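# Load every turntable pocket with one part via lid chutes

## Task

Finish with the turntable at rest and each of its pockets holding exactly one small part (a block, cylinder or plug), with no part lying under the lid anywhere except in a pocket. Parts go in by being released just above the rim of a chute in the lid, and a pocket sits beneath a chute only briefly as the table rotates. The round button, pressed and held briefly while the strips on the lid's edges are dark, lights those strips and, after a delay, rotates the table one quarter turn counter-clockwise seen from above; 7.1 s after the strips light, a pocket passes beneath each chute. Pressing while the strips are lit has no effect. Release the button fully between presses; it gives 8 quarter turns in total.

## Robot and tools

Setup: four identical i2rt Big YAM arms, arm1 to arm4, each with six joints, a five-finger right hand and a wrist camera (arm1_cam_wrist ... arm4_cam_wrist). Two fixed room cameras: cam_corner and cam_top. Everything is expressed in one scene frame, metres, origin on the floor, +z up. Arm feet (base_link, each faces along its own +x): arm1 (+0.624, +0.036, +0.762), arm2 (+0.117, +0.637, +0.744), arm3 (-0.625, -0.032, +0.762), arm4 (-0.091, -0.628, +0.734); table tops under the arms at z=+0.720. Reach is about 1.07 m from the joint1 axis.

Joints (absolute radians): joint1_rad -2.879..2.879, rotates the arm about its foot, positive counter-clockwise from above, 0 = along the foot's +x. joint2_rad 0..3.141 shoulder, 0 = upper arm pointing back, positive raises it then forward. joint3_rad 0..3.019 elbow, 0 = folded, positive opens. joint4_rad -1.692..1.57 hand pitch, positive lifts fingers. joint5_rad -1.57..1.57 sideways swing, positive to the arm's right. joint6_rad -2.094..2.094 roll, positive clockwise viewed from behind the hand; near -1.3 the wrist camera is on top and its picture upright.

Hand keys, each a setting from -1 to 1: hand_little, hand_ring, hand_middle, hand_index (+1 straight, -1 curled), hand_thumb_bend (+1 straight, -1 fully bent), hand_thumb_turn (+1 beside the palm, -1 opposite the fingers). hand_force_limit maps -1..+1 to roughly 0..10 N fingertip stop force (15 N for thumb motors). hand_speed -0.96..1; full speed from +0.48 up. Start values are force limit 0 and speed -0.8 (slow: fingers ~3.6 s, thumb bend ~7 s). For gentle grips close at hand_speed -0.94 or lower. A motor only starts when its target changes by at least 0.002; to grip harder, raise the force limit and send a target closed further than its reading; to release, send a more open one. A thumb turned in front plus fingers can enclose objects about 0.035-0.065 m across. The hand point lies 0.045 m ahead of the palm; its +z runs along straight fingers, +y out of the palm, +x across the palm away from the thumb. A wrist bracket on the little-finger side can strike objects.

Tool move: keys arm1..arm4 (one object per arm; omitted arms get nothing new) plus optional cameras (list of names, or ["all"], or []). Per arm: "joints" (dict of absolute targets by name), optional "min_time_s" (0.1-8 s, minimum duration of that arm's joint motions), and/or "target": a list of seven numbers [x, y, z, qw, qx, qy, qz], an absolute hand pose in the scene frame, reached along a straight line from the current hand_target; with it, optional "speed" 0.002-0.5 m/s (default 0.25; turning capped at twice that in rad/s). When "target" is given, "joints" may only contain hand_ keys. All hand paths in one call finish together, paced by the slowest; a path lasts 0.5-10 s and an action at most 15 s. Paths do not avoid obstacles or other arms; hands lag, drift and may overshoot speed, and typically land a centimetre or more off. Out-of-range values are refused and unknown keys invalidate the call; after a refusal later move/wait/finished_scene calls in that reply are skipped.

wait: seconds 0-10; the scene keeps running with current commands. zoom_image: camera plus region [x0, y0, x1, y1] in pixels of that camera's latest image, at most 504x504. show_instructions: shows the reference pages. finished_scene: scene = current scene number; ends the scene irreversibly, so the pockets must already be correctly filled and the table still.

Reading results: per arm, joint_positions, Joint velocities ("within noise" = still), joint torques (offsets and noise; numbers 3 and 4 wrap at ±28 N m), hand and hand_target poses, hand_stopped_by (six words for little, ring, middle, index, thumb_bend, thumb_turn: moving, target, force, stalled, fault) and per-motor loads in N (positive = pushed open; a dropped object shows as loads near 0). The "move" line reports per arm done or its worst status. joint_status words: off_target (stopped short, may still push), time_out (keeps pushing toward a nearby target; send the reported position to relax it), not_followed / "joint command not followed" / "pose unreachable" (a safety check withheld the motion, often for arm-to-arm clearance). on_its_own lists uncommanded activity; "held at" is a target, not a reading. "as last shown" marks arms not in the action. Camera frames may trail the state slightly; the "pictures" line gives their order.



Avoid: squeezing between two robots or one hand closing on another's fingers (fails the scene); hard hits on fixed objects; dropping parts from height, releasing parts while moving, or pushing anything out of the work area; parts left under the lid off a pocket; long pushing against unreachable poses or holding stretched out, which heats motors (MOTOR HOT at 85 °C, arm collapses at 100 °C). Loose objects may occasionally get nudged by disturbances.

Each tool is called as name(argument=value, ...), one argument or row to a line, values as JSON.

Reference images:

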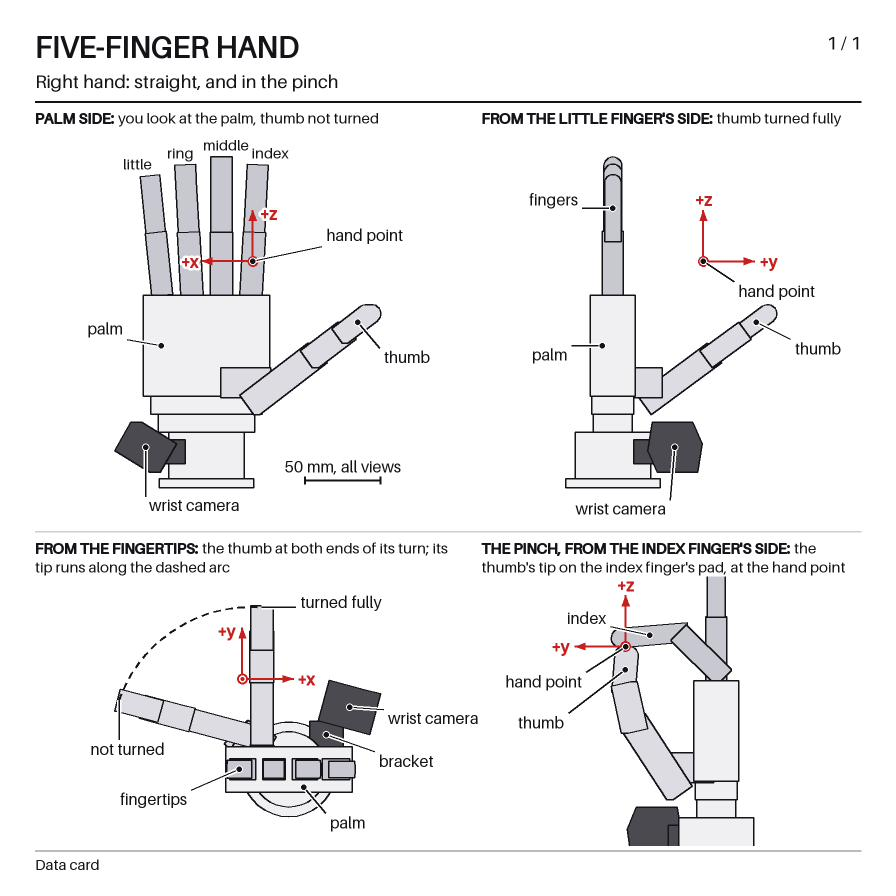

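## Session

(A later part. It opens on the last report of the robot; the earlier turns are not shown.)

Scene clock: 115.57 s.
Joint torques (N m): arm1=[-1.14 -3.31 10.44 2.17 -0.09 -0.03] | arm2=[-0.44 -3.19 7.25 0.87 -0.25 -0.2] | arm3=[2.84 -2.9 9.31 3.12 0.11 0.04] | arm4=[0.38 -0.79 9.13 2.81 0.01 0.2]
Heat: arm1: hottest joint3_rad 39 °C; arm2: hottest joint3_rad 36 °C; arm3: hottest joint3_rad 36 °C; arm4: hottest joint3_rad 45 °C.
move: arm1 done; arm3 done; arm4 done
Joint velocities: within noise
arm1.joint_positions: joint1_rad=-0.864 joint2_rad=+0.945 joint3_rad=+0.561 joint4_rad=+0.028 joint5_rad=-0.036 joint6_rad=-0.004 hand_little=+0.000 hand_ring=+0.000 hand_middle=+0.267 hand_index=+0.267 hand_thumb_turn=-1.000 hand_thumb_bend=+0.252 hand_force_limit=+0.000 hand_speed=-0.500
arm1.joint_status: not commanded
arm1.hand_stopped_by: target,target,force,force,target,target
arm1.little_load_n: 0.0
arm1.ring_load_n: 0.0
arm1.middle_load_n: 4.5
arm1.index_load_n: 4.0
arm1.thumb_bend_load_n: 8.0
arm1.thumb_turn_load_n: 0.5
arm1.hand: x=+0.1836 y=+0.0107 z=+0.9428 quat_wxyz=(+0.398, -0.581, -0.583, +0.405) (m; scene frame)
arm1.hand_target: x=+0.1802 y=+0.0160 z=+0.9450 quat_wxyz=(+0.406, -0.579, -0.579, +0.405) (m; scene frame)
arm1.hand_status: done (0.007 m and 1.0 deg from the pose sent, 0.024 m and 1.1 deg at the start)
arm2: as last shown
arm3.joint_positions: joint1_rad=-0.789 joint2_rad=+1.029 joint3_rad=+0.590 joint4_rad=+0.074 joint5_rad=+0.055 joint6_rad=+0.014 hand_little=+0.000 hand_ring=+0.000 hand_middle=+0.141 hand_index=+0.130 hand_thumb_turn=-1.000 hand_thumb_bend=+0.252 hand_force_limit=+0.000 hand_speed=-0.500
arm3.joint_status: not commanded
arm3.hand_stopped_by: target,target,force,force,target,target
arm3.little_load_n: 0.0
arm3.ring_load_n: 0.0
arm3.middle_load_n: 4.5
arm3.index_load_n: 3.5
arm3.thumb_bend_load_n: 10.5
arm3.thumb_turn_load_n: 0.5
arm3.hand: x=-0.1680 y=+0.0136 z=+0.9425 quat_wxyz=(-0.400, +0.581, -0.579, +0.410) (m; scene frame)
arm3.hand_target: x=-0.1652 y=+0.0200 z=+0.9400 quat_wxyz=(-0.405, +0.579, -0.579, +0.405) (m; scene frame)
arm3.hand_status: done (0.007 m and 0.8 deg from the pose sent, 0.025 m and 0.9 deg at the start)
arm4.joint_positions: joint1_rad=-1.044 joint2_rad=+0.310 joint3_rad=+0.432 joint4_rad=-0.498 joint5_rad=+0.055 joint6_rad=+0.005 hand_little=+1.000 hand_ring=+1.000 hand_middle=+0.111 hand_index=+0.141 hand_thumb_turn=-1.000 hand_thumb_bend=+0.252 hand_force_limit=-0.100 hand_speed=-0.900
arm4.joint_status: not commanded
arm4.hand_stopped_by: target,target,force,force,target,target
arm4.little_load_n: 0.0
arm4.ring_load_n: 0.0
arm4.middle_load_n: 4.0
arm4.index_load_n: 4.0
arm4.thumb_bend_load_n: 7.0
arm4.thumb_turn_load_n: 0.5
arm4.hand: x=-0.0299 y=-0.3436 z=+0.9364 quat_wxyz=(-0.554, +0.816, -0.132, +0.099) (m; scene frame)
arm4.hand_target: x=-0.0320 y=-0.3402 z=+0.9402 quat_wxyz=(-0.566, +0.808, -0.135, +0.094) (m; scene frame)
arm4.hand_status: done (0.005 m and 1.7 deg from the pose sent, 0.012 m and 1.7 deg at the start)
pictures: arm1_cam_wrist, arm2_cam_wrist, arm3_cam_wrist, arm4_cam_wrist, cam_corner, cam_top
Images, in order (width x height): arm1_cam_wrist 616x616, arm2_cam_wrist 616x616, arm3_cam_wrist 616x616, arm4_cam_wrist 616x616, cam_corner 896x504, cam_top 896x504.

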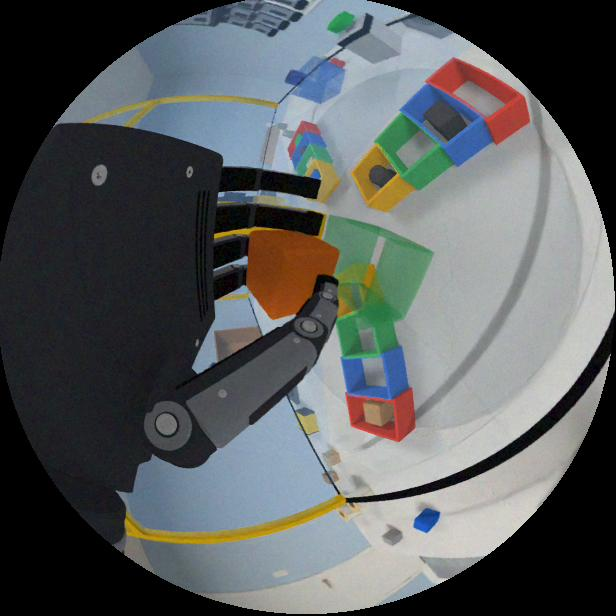

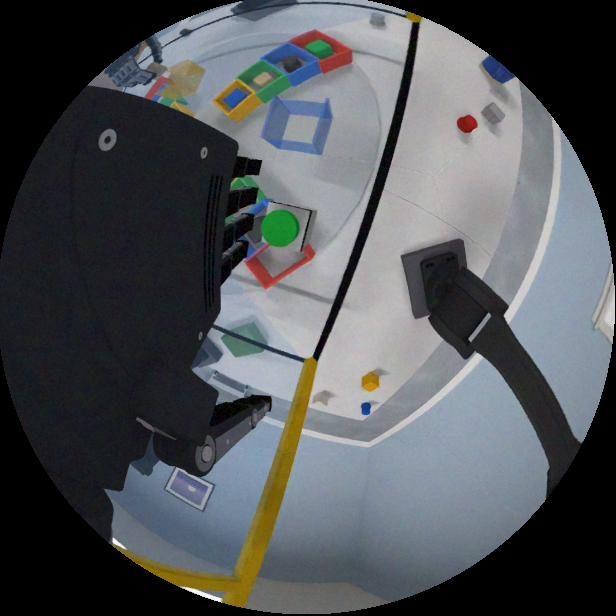

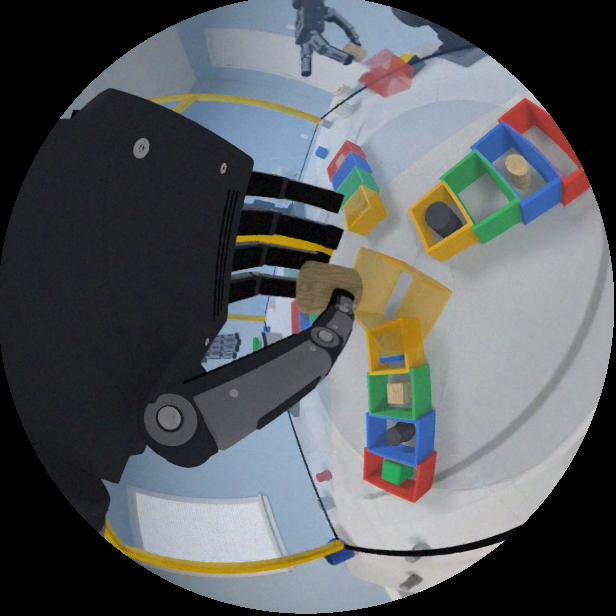

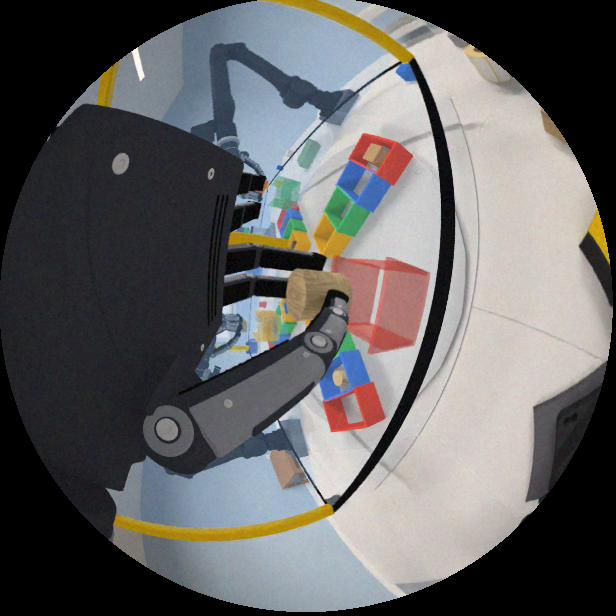

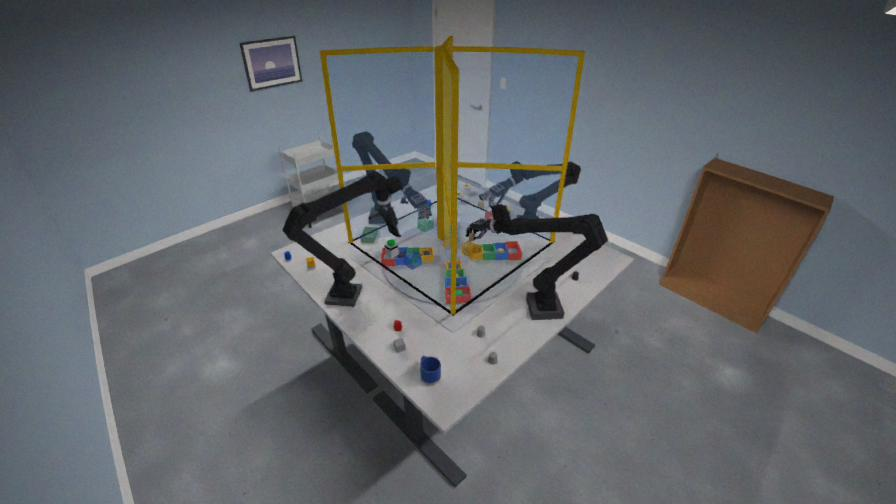

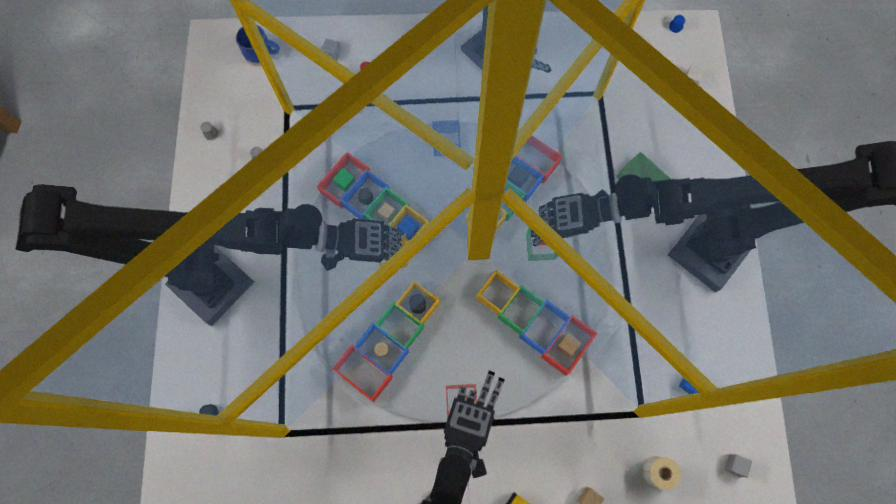

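move(
  arm1={"target":[0.176,0.020,0.924,0.4056,-0.5793,-0.5793,0.4056],"speed":0.06},
  arm2={"target":[0.112,0.409,1.01,0,0,-0.992,0.124],"speed":0.1},
  arm3={"target":[-0.164,0.023,0.924,-0.4056,0.5793,-0.5793,0.4056],"speed":0.06},
  arm4={"target":[-0.034,-0.342,0.926,-0.5657,0.8079,-0.1352,0.0947],"speed":0.06},
  cameras=["all"],
)

zoom_image(
  camera="arm2_cam_wrist",
  region=[210, 130, 360, 300],
)

zoom_image(
  camera="cam_corner",
  region=[360, 180, 520, 290],
)

zoom_image(
  camera="arm1_cam_wrist",
  region=[240, 200, 440, 350],
)

zoom_image(
  camera="cam_top",
  region=[510, 190, 600, 280],
)

Scene clock: 123.70 s.
Joint torques (N m): arm1=[-1.32 -3.25 10.09 2.17 -0.09 -0.05] | arm2=[-0.56 -2.02 7.25 0.39 -0.26 -0.18] | arm3=[3.14 -3.08 9.03 3.21 0.13 0.13] | arm4=[0.5 -0.73 9.14 2.85 0.03 0.2]
Heat: arm1: hottest joint3_rad 40 °C; arm2: hottest joint3_rad 36 °C; arm3: hottest joint3_rad 37 °C; arm4: hottest joint3_rad 44 °C.
move: arm1 done; arm2 done; arm3 done; arm4 done
Joint velocities: within noise
arm1.joint_positions: joint1_rad=-0.876 joint2_rad=+0.994 joint3_rad=+0.528 joint4_rad=+0.110 joint5_rad=-0.048 joint6_rad=-0.008 hand_little=+0.000 hand_ring=+0.000 hand_middle=+0.267 hand_index=+0.267 hand_thumb_turn=-1.000 hand_thumb_bend=+0.252 hand_force_limit=+0.000 hand_speed=-0.500
arm1.joint_status: not commanded
arm1.hand_stopped_by: target,target,force,force,target,target
arm1.little_load_n: 0.0
arm1.ring_load_n: 0.0
arm1.middle_load_n: 5.0
arm1.index_load_n: 4.0
arm1.thumb_bend_load_n: 7.5
arm1.thumb_turn_load_n: 0.0
arm1.hand: x=+0.1794 y=+0.0141 z=+0.9224 quat_wxyz=(+0.398, -0.581, -0.583, +0.405) (m; scene frame)
arm1.hand_target: x=+0.1762 y=+0.0200 z=+0.9240 quat_wxyz=(+0.405, -0.579, -0.579, +0.405) (m; scene frame)
arm1.hand_status: done (0.007 m and 1.0 deg from the pose sent, 0.022 m and 1.0 deg at the start)
arm2.joint_positions: joint1_rad=-0.819 joint2_rad=+0.912 joint3_rad=+1.110 joint4_rad=-1.500 joint5_rad=-0.014 joint6_rad=-0.107 hand_little=+1.000 hand_ring=+1.000 hand_middle=+1.000 hand_index=+1.000 hand_thumb_turn=+1.000 hand_thumb_bend=+1.000 hand_force_limit=+0.000 hand_speed=-0.800
arm2.joint_status: not commanded
arm2.hand_stopped_by: target,target,target,target,target,target
arm2.little_load_n: 0.0
arm2.ring_load_n: 0.0
arm2.middle_load_n: 0.0
arm2.index_load_n: 0.0
arm2.thumb_bend_load_n: 0.0
arm2.thumb_turn_load_n: 0.0
arm2.hand: x=+0.1141 y=+0.4038 z=+1.0133 quat_wxyz=(+0.000, -0.001, -0.992, +0.129) (m; scene frame)
arm2.hand_target: x=+0.1121 y=+0.4089 z=+1.0100 quat_wxyz=(+0.000, +0.000, -0.992, +0.124) (m; scene frame)
arm2.hand_status: done (0.007 m and 0.6 deg from the pose sent, 0.025 m and 0.3 deg at the start)
arm3.joint_positions: joint1_rad=-0.780 joint2_rad=+1.061 joint3_rad=+0.563 joint4_rad=+0.134 joint5_rad=+0.065 joint6_rad=+0.018 hand_little=+0.000 hand_ring=+0.000 hand_middle=+0.141 hand_index=+0.130 hand_thumb_turn=-1.000 hand_thumb_bend=+0.252 hand_force_limit=+0.000 hand_speed=-0.500
arm3.joint_status: not commanded
arm3.hand_stopped_by: target,target,force,force,target,target
arm3.little_load_n: 0.0
arm3.ring_load_n: 0.0
arm3.middle_load_n: 4.5
arm3.index_load_n: 4.0
arm3.thumb_bend_load_n: 10.5
arm3.thumb_turn_load_n: 0.5
arm3.hand: x=-0.1665 y=+0.0164 z=+0.9268 quat_wxyz=(-0.400, +0.581, -0.579, +0.410) (m; scene frame)
arm3.hand_target: x=-0.1642 y=+0.0229 z=+0.9241 quat_wxyz=(-0.405, +0.579, -0.579, +0.406) (m; scene frame)
arm3.hand_status: done (0.008 m and 0.8 deg from the pose sent, 0.021 m and 0.8 deg at the start)
arm4.joint_positions: joint1_rad=-1.034 joint2_rad=+0.290 joint3_rad=+0.393 joint4_rad=-0.479 joint5_rad=+0.066 joint6_rad=+0.009 hand_little=+1.000 hand_ring=+1.000 hand_middle=+0.111 hand_index=+0.141 hand_thumb_turn=-1.000 hand_thumb_bend=+0.252 hand_force_limit=-0.100 hand_speed=-0.900
arm4.joint_status: not commanded
arm4.hand_stopped_by: target,target,force,force,target,target
arm4.little_load_n: 0.0
arm4.ring_load_n: 0.0
arm4.middle_load_n: 4.0
arm4.index_load_n: 4.0
arm4.thumb_bend_load_n: 7.0
arm4.thumb_turn_load_n: 0.5
arm4.hand: x=-0.0318 y=-0.3457 z=+0.9223 quat_wxyz=(-0.554, +0.816, -0.132, +0.099) (m; scene frame)
arm4.hand_target: x=-0.0340 y=-0.3423 z=+0.9261 quat_wxyz=(-0.566, +0.808, -0.135, +0.094) (m; scene frame)
arm4.hand_status: done (0.006 m and 1.8 deg from the pose sent, 0.011 m and 1.8 deg at the start)
pictures: arm1_cam_wrist, arm2_cam_wrist, arm3_cam_wrist, arm4_cam_wrist, cam_corner, cam_top
Images, in order (width x height): arm1_cam_wrist 616x616, arm2_cam_wrist 616x616, arm3_cam_wrist 616x616, arm4_cam_wrist 616x616, cam_corner 896x504, cam_top 896x504.

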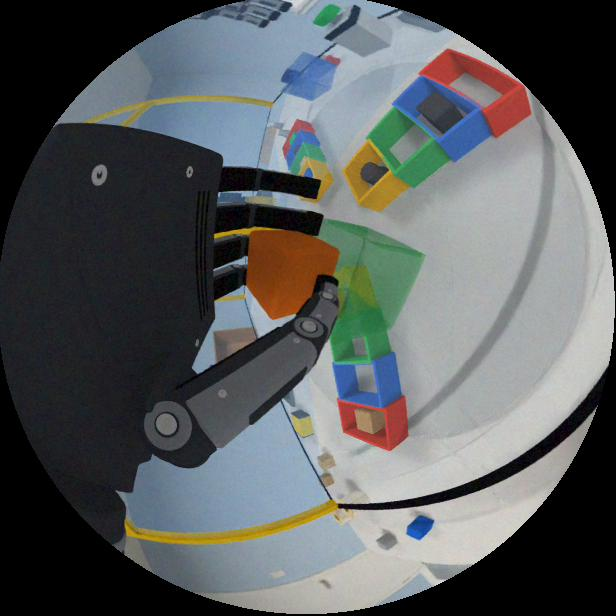

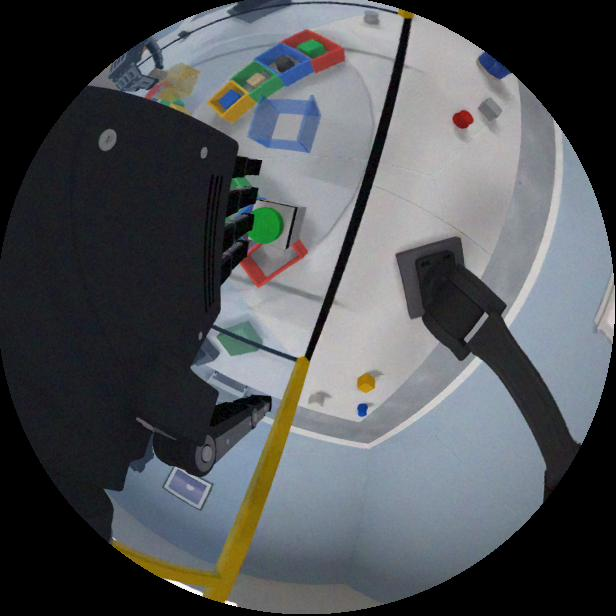

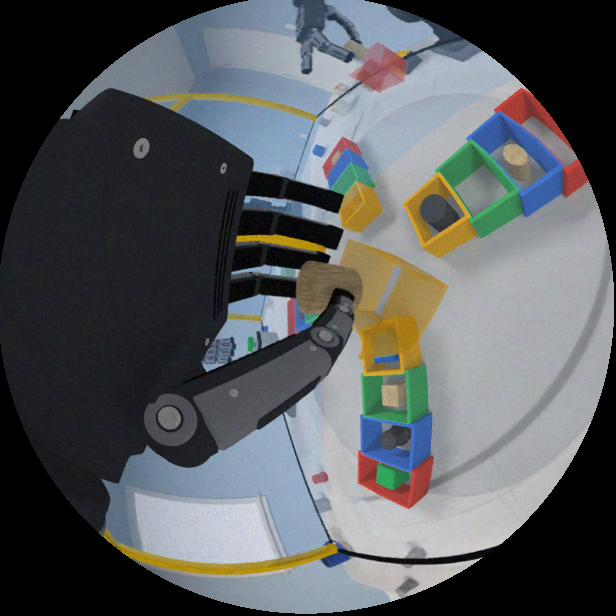

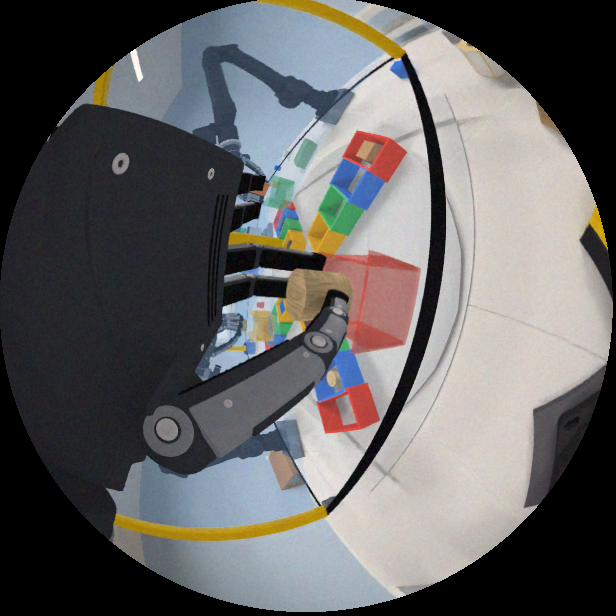

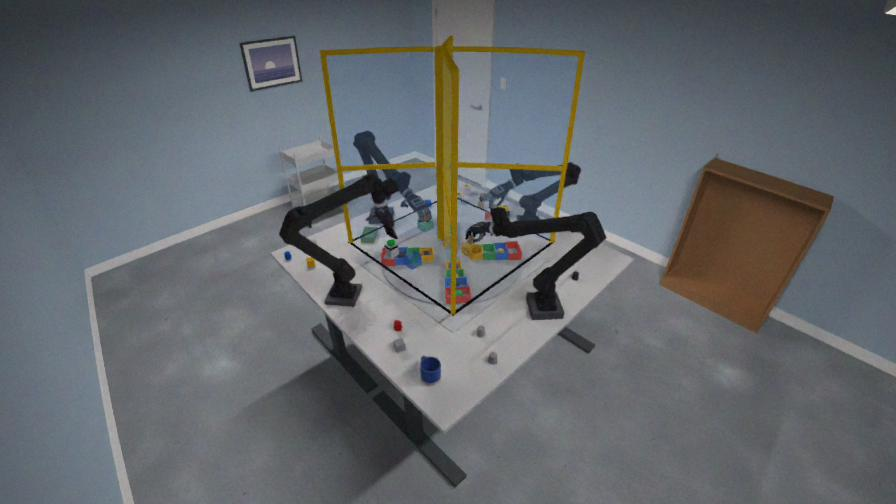

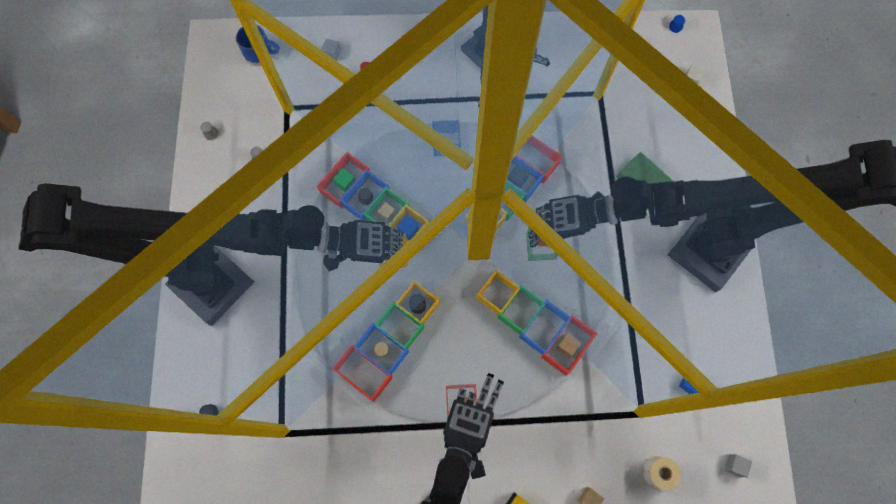

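Scaled by 2.965 from the camera's 616x616 image, which has a finer 880x880 frame.

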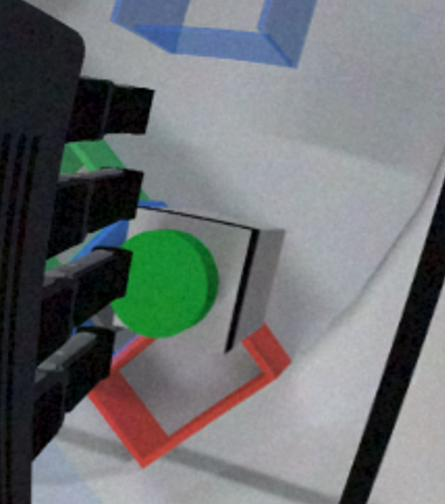

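Scaled by 3.150 from the camera's 896x504 image, which has a finer 1280x720 frame.

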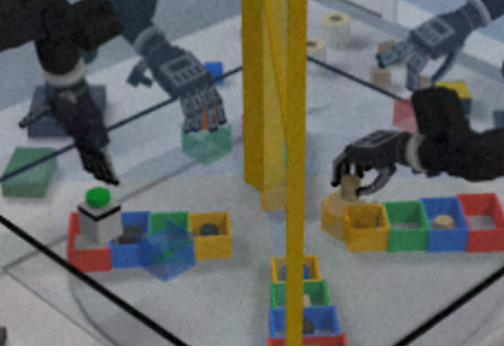

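Scaled by 2.520 from the camera's 616x616 image, which has a finer 880x880 frame.

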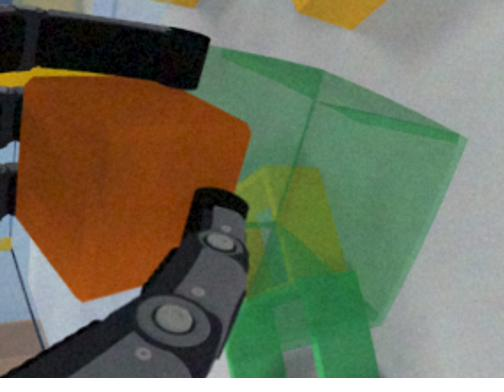

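Scaled by 5.600 from the camera's 896x504 image, which has a finer 1280x720 frame.

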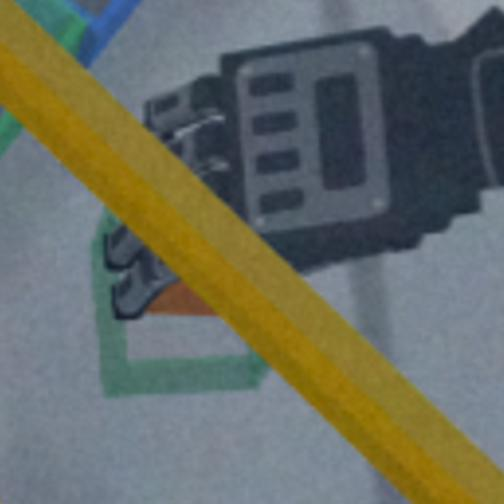

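move(
  arm2={"target":[0.122,0.418,0.998,0,0,-0.992,0.124],"speed":0.08},
  cameras=["arm2_cam_wrist","cam_corner"],
)

zoom_image(
  camera="arm2_cam_wrist",
  region=[210, 130, 360, 300],
)

zoom_image(
  camera="cam_corner",
  region=[360, 200, 440, 280],
)

Scene clock: 125.30 s.
Joint torques (N m): arm1=[-1.38 -3.31 10.14 2.17 -0.1 -0.05] | arm2=[1.03 -2.2 7.23 0.85 -0.03 0.09] | arm3=[3.08 -2.9 9.02 3.23 0.13 0.11] | arm4=[0.44 -0.67 9.14 2.85 0.03 0.2]
Heat: arm1: hottest joint3_rad 40 °C; arm2: hottest joint3_rad 36 °C; arm3: hottest joint3_rad 37 °C; arm4: hottest joint3_rad 44 °C.
move: arm2 done
Joint velocities: within noise
arm1, arm3, arm4: as last shown
arm1.thumb_turn_load_n: 0.5
arm1.hand: x=+0.1794 y=+0.0142 z=+0.9225 quat_wxyz=(+0.398, -0.581, -0.583, +0.405) (m; scene frame)
arm1.hand_target: x=+0.1761 y=+0.0200 z=+0.9240 quat_wxyz=(+0.406, -0.579, -0.579, +0.405) (m; scene frame)
arm2.joint_positions: joint1_rad=-0.802 joint2_rad=+0.881 joint3_rad=+1.061 joint4_rad=-1.497 joint5_rad=-0.010 joint6_rad=-0.097 hand_little=+1.000 hand_ring=+1.000 hand_middle=+1.000 hand_index=+1.000 hand_thumb_turn=+1.000 hand_thumb_bend=+1.000 hand_force_limit=+0.000 hand_speed=-0.800
arm2.joint_status: not commanded
arm2.hand_stopped_by: target,target,target,target,target,target
arm2.little_load_n: 0.0
arm2.ring_load_n: 0.0
arm2.middle_load_n: 0.0
arm2.index_load_n: 0.0
arm2.thumb_bend_load_n: 0.0
arm2.thumb_turn_load_n: 0.0
arm2.hand: x=+0.1193 y=+0.4171 z=+1.0009 quat_wxyz=(+0.000, +0.002, -0.993, +0.121) (m; scene frame)
arm2.hand_target: x=+0.1219 y=+0.4180 z=+0.9980 quat_wxyz=(+0.000, +0.000, -0.992, +0.124) (m; scene frame)
arm2.hand_status: done (0.004 m and 0.4 deg from the pose sent, 0.022 m and 0.6 deg at the start)
arm3.hand_target: x=-0.1642 y=+0.0229 z=+0.9240 quat_wxyz=(-0.405, +0.579, -0.579, +0.406) (m; scene frame)
pictures: arm2_cam_wrist, cam_corner
Images, in order (width x height): arm2_cam_wrist 616x616, cam_corner 896x504.

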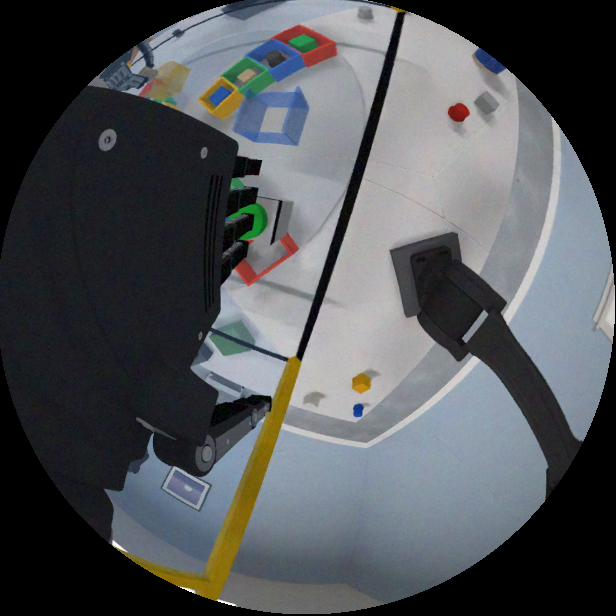

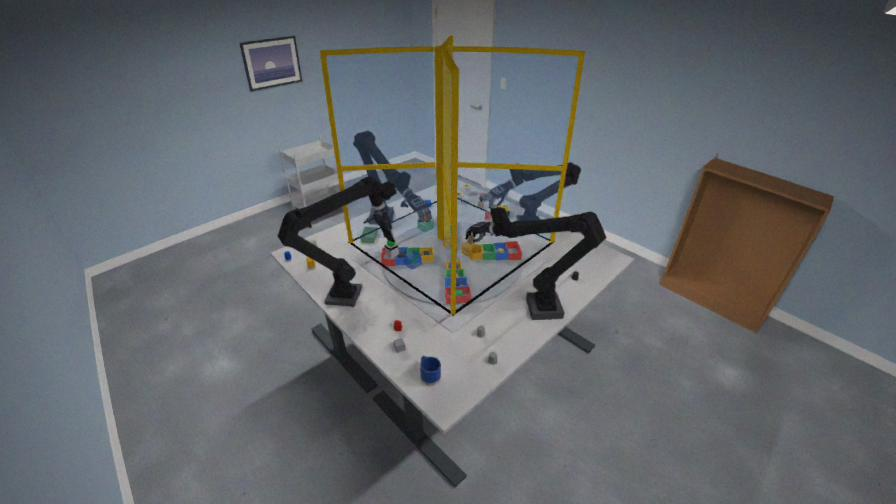

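Scaled by 2.965 from the camera's 616x616 image, which has a finer 880x880 frame.

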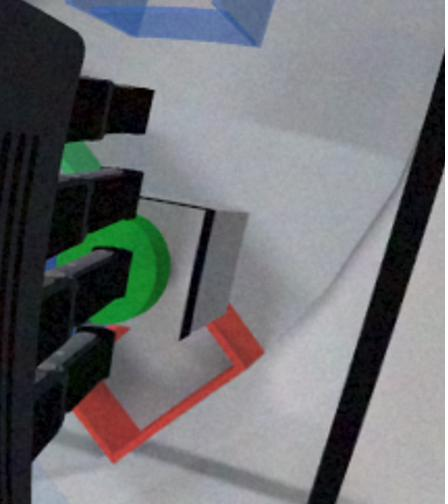

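Scaled by 6.300 from the camera's 896x504 image, which has a finer 1280x720 frame.

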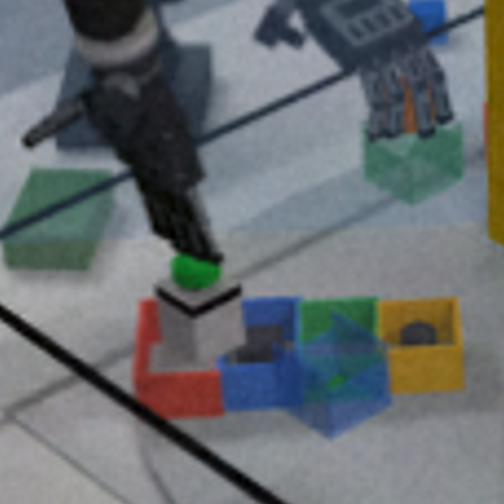

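move(
  arm2={"target":[0.122,0.418,0.985,0,0,-0.992,0.124],"speed":0.06},
  cameras=["arm2_cam_wrist","cam_top","cam_corner"],
)

Scene clock: 126.50 s.
Joint torques (N m): arm1=[-1.38 -3.43 10.11 2.19 -0.1 -0.03] | arm2=[1.14 -1.96 7.23 0.85 -0.04 0.07] | arm3=[3.14 -3.14 9.02 3.19 0.12 0.13] | arm4=[0.44 -0.73 9.14 2.84 0.03 0.2]
Heat: arm1: hottest joint3_rad 40 °C; arm2: hottest joint3_rad 36 °C; arm3: hottest joint3_rad 37 °C; arm4: hottest joint3_rad 44 °C.
move: arm2 done
Joint velocities: within noise
arm1, arm3, arm4: as last shown
arm1.ring_load_n: -0.5
arm1.thumb_bend_load_n: 8.0
arm2.joint_positions: joint1_rad=-0.802 joint2_rad=+0.876 joint3_rad=+1.024 joint4_rad=-1.466 joint5_rad=-0.010 joint6_rad=-0.096 hand_little=+1.000 hand_ring=+1.000 hand_middle=+1.000 hand_index=+1.000 hand_thumb_turn=+1.000 hand_thumb_bend=+1.000 hand_force_limit=+0.000 hand_speed=-0.800
arm2.joint_status: not commanded
arm2.hand_stopped_by: target,target,target,target,target,target
arm2.little_load_n: 0.0
arm2.ring_load_n: 0.0
arm2.middle_load_n: 0.0
arm2.index_load_n: 0.0
arm2.thumb_bend_load_n: 0.0
arm2.thumb_turn_load_n: 0.0
arm2.hand: x=+0.1195 y=+0.4170 z=+0.9879 quat_wxyz=(+0.000, +0.001, -0.993, +0.121) (m; scene frame)
arm2.hand_target: x=+0.1219 y=+0.4180 z=+0.9851 quat_wxyz=(+0.000, +0.000, -0.992, +0.124) (m; scene frame)
arm2.hand_status: done (0.004 m and 0.4 deg from the pose sent, 0.016 m and 0.4 deg at the start)
pictures: arm2_cam_wrist, cam_corner, cam_top
Images, in order (width x height): arm2_cam_wrist 616x616, cam_corner 896x504, cam_top 896x504.

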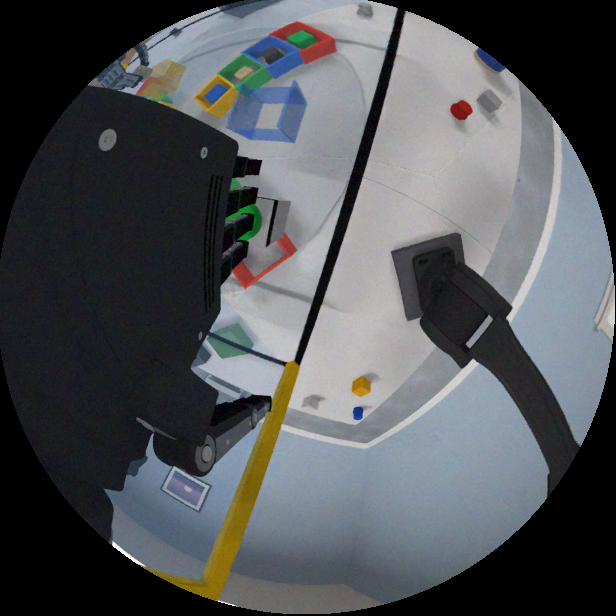

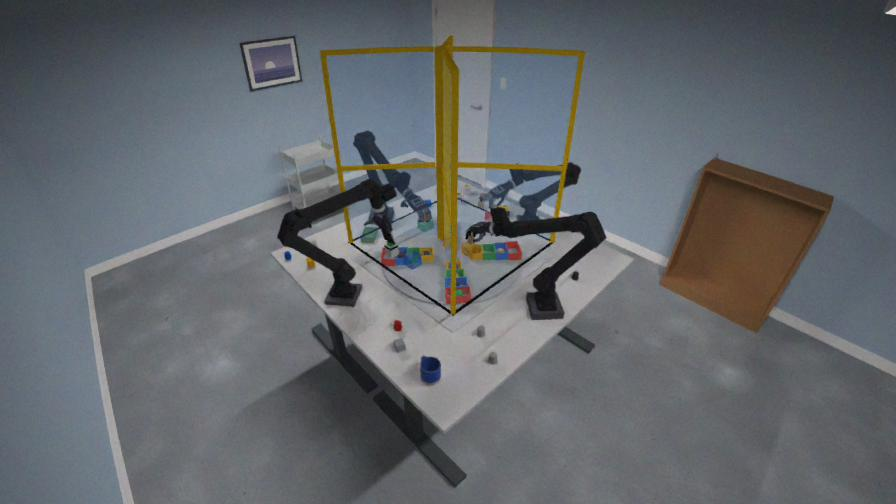

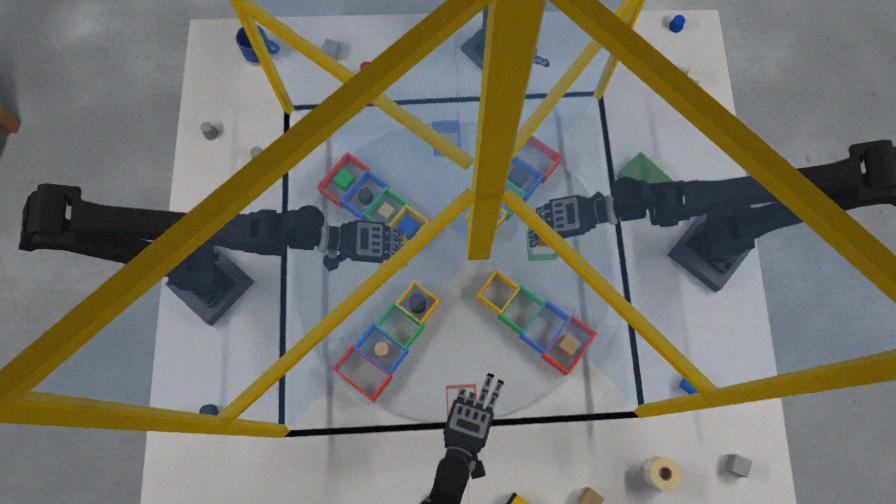

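move(
  arm2={"target":[0.122,0.418,0.975,0,0,-0.992,0.124],"speed":0.05},
  cameras=["cam_corner"],
)

zoom_image(
  camera="cam_corner",
  region=[360, 200, 440, 280],
)

Scene clock: 127.70 s.
Joint torques (N m): arm1=[-1.14 -3.43 10.11 2.18 -0.09 -0.05] | arm2=[0.97 -1.67 6.98 0.94 -0.02 0.05] | arm3=[3.08 -3.14 9.07 3.19 0.11 0.1] | arm4=[0.5 -0.67 9.14 2.84 0.03 0.2]
Heat: arm1: hottest joint3_rad 40 °C; arm2: hottest joint3_rad 36 °C; arm3: hottest joint3_rad 37 °C; arm4: hottest joint3_rad 44 °C.
move: arm2 done
Joint velocities: within noise
arm1, arm3, arm4: as last shown
arm1.ring_load_n: 0.0
arm1.middle_load_n: 4.5
arm2.joint_positions: joint1_rad=-0.802 joint2_rad=+0.869 joint3_rad=+1.000 joint4_rad=-1.442 joint5_rad=-0.010 joint6_rad=-0.096 hand_little=+1.000 hand_ring=+1.000 hand_middle=+1.000 hand_index=+1.000 hand_thumb_turn=+1.000 hand_thumb_bend=+1.000 hand_force_limit=+0.000 hand_speed=-0.800
arm2.joint_status: not commanded
arm2.hand_stopped_by: target,target,target,target,target,target
arm2.little_load_n: 0.0
arm2.ring_load_n: 0.0
arm2.middle_load_n: 0.0
arm2.index_load_n: -0.5
arm2.thumb_bend_load_n: 0.0
arm2.thumb_turn_load_n: 0.0
arm2.hand: x=+0.1196 y=+0.4168 z=+0.9802 quat_wxyz=(+0.000, +0.001, -0.992, +0.125) (m; scene frame)
arm2.hand_target: x=+0.1219 y=+0.4180 z=+0.9750 quat_wxyz=(+0.000, +0.000, -0.992, +0.124) (m; scene frame)
arm2.hand_status: done (0.006 m and 0.2 deg from the pose sent, 0.013 m and 0.4 deg at the start)
arm4.index_load_n: 4.5
pictures: cam_corner
Images, in order (width x height): cam_corner 896x504.

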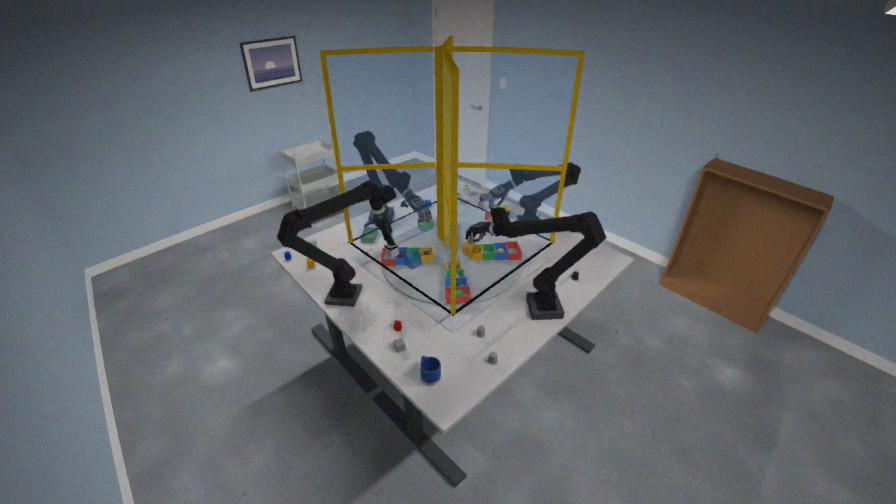

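Scaled by 6.300 from the camera's 896x504 image, which has a finer 1280x720 frame.

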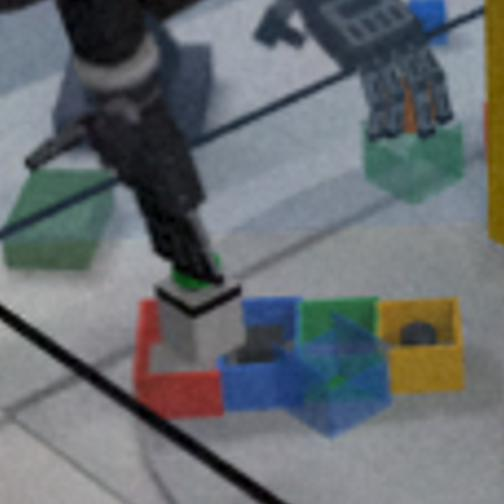

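move(
  arm2={"target":[0.122,0.418,0.965,0,0,-0.992,0.124],"speed":0.05},
  cameras=["cam_corner"],
)

Scene clock: 128.80 s.
Joint torques (N m): arm1=[-1.44 -3.43 10.06 2.19 -0.1 -0.05] | arm2=[1.08 -0.5 6.19 1.28 -0.03 0.06] | arm3=[3.37 -3.14 9.05 3.22 0.11 0.11] | arm4=[0.44 -0.67 9.13 2.84 0.03 0.2]
Heat: arm1: hottest joint3_rad 40 °C; arm2: hottest joint3_rad 36 °C; arm3: hottest joint3_rad 37 °C; arm4: hottest joint3_rad 43 °C.
move: arm2 off_target
Joint velocities: within noise
arm1, arm3, arm4: as last shown
arm1.middle_load_n: 5.0
arm1.thumb_bend_load_n: 7.5
arm2.joint_positions: joint1_rad=-0.802 joint2_rad=+0.851 joint3_rad=+0.983 joint4_rad=-1.424 joint5_rad=-0.010 joint6_rad=-0.096 hand_little=+1.000 hand_ring=+1.000 hand_middle=+1.000 hand_index=+1.000 hand_thumb_turn=+1.000 hand_thumb_bend=+1.000 hand_force_limit=+0.000 hand_speed=-0.800
arm2.joint_status: not commanded
arm2.hand_stopped_by: target,target,target,target,target,target
arm2.little_load_n: 0.0
arm2.ring_load_n: 0.0
arm2.middle_load_n: -1.0
arm2.index_load_n: 0.0
arm2.thumb_bend_load_n: 0.0
arm2.thumb_turn_load_n: 0.0
arm2.hand: x=+0.1197 y=+0.4176 z=+0.9774 quat_wxyz=(+0.001, +0.001, -0.991, +0.134) (m; scene frame)
arm2.hand_target: x=+0.1219 y=+0.4184 z=+0.9653 quat_wxyz=(+0.000, +0.000, -0.992, +0.124) (m; scene frame)
arm2.hand_status: off_target (0.013 m and 1.1 deg from the pose sent, 0.015 m and 0.2 deg at the start)
arm4.index_load_n: 4.0
pictures: cam_corner
Images, in order (width x height): cam_corner 896x504.

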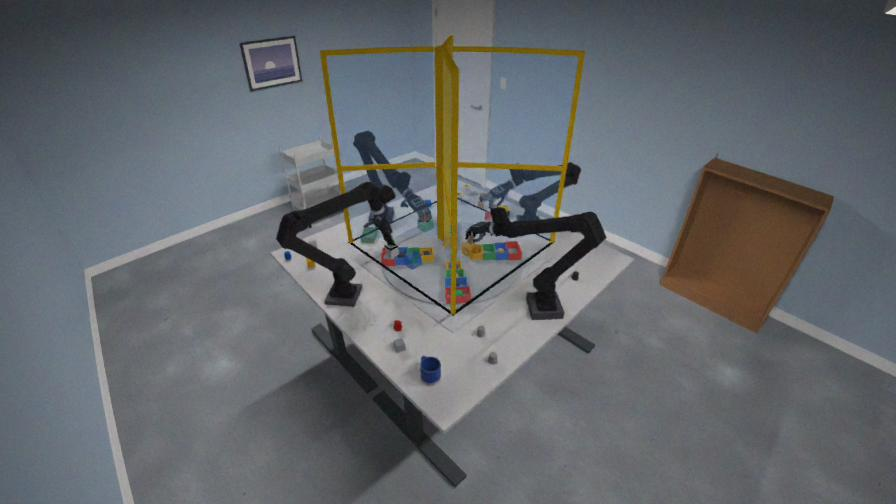

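wait(
  seconds=0.3,
  cameras=["cam_corner","cam_top","arm2_cam_wrist"],
)

zoom_image(
  camera="cam_corner",
  region=[360, 200, 440, 280],
)

Scene clock: 129.27 s.
Joint torques (N m): arm1=[-1.38 -3.6 10.09 2.15 -0.08 -0.05] | arm2=[1.14 -0.26 6.19 1.29 -0.05 0.06] | arm3=[2.96 -3.08 9.05 3.19 0.11 0.1] | arm4=[0.44 -0.73 9.14 2.84 0.03 0.2]
Heat: arm1: hottest joint3_rad 40 °C; arm2: hottest joint3_rad 36 °C; arm3: hottest joint3_rad 37 °C; arm4: hottest joint3_rad 43 °C.
Joint velocities: within noise
arm1.joint_positions: joint1_rad=-0.876 joint2_rad=+0.994 joint3_rad=+0.528 joint4_rad=+0.110 joint5_rad=-0.048 joint6_rad=-0.008 hand_little=+0.000 hand_ring=+0.000 hand_middle=+0.267 hand_index=+0.267 hand_thumb_turn=-1.000 hand_thumb_bend=+0.252 hand_force_limit=+0.000 hand_speed=-0.500
arm1.joint_status: not commanded
arm1.hand_stopped_by: target,target,force,force,target,target
arm1.little_load_n: 0.0
arm1.ring_load_n: 0.0
arm1.middle_load_n: 5.0
arm1.index_load_n: 4.0
arm1.thumb_bend_load_n: 8.0
arm1.thumb_turn_load_n: 0.0
arm1.hand: x=+0.1794 y=+0.0142 z=+0.9225 quat_wxyz=(+0.398, -0.581, -0.583, +0.405) (m; scene frame)
arm1.hand_target: x=+0.1761 y=+0.0200 z=+0.9240 quat_wxyz=(+0.406, -0.579, -0.579, +0.405) (m; scene frame)
arm1.hand_status: not commanded
arm2.joint_positions: joint1_rad=-0.802 joint2_rad=+0.851 joint3_rad=+0.983 joint4_rad=-1.424 joint5_rad=-0.010 joint6_rad=-0.096 hand_little=+1.000 hand_ring=+1.000 hand_middle=+1.000 hand_index=+1.000 hand_thumb_turn=+1.000 hand_thumb_bend=+1.000 hand_force_limit=+0.000 hand_speed=-0.800
arm2.joint_status: not commanded
arm2.hand_stopped_by: target,target,target,target,target,target
arm2.little_load_n: 0.0
arm2.ring_load_n: 0.0
arm2.middle_load_n: -1.0
arm2.index_load_n: 0.0
arm2.thumb_bend_load_n: 0.0
arm2.thumb_turn_load_n: 0.0
arm2.hand: x=+0.1197 y=+0.4176 z=+0.9774 quat_wxyz=(+0.001, +0.001, -0.991, +0.134) (m; scene frame)
arm2.hand_target: x=+0.1219 y=+0.4184 z=+0.9653 quat_wxyz=(+0.000, +0.000, -0.992, +0.124) (m; scene frame)
arm2.hand_status: off_target (0.013 m and 1.1 deg from the pose sent, 0.015 m and 0.2 deg at the start)
arm3.joint_positions: joint1_rad=-0.780 joint2_rad=+1.061 joint3_rad=+0.563 joint4_rad=+0.134 joint5_rad=+0.065 joint6_rad=+0.018 hand_little=+0.000 hand_ring=+0.000 hand_middle=+0.141 hand_index=+0.130 hand_thumb_turn=-1.000 hand_thumb_bend=+0.252 hand_force_limit=+0.000 hand_speed=-0.500
arm3.joint_status: not commanded
arm3.hand_stopped_by: target,target,force,force,target,target
arm3.little_load_n: 0.0
arm3.ring_load_n: 0.0
arm3.middle_load_n: 4.5
arm3.index_load_n: 4.0
arm3.thumb_bend_load_n: 10.5
arm3.thumb_turn_load_n: 0.5
arm3.hand: x=-0.1665 y=+0.0164 z=+0.9268 quat_wxyz=(-0.400, +0.581, -0.579, +0.410) (m; scene frame)
arm3.hand_target: x=-0.1642 y=+0.0229 z=+0.9240 quat_wxyz=(-0.405, +0.579, -0.579, +0.406) (m; scene frame)
arm3.hand_status: not commanded
arm4.joint_positions: joint1_rad=-1.034 joint2_rad=+0.290 joint3_rad=+0.393 joint4_rad=-0.479 joint5_rad=+0.066 joint6_rad=+0.009 hand_little=+1.000 hand_ring=+1.000 hand_middle=+0.111 hand_index=+0.141 hand_thumb_turn=-1.000 hand_thumb_bend=+0.252 hand_force_limit=-0.100 hand_speed=-0.900
arm4.joint_status: not commanded
arm4.hand_stopped_by: target,target,force,force,target,target
arm4.little_load_n: 0.0
arm4.ring_load_n: 0.0
arm4.middle_load_n: 4.0
arm4.index_load_n: 4.0
arm4.thumb_bend_load_n: 7.0
arm4.thumb_turn_load_n: 1.0
arm4.hand: x=-0.0318 y=-0.3457 z=+0.9223 quat_wxyz=(-0.554, +0.816, -0.132, +0.099) (m; scene frame)
arm4.hand_target: x=-0.0340 y=-0.3423 z=+0.9261 quat_wxyz=(-0.566, +0.808, -0.135, +0.094) (m; scene frame)
arm4.hand_status: not commanded
wait: 0.30 s; at rest by 0.10 s
pictures: arm2_cam_wrist, cam_corner, cam_top
Images, in order (width x height): arm2_cam_wrist 616x616, cam_corner 896x504, cam_top 896x504.

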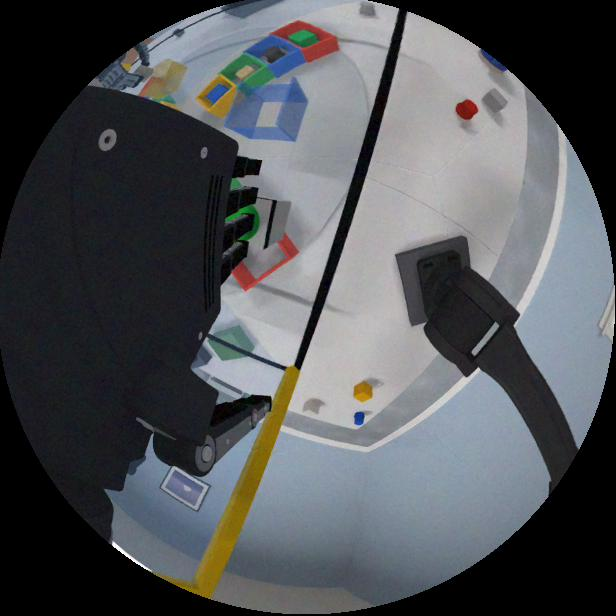

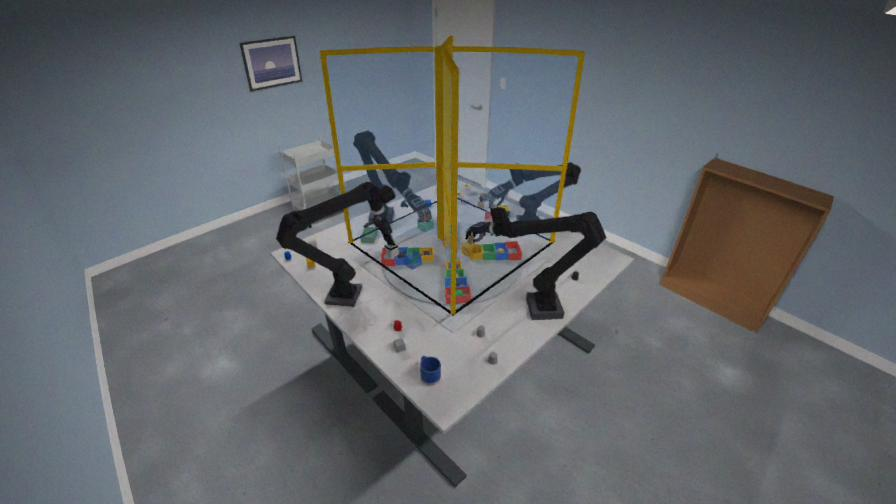

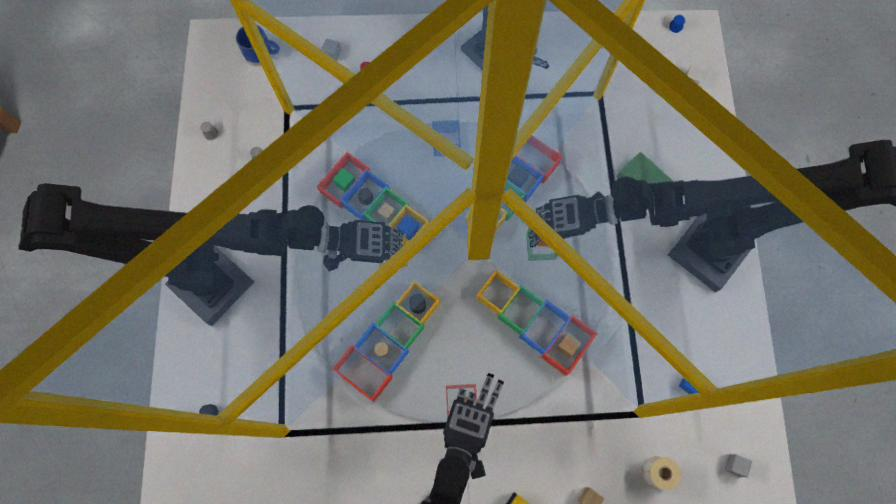

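Scaled by 6.300 from the camera's 896x504 image, which has a finer 1280x720 frame.

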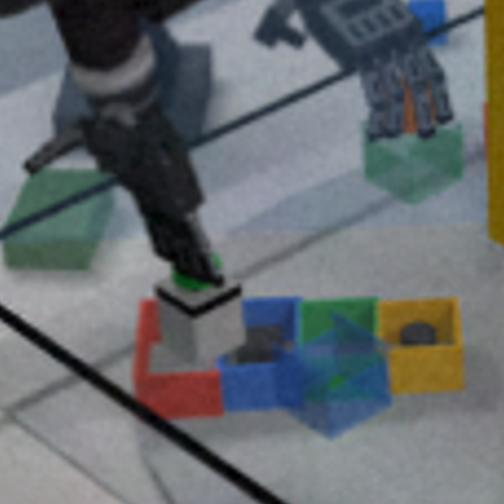

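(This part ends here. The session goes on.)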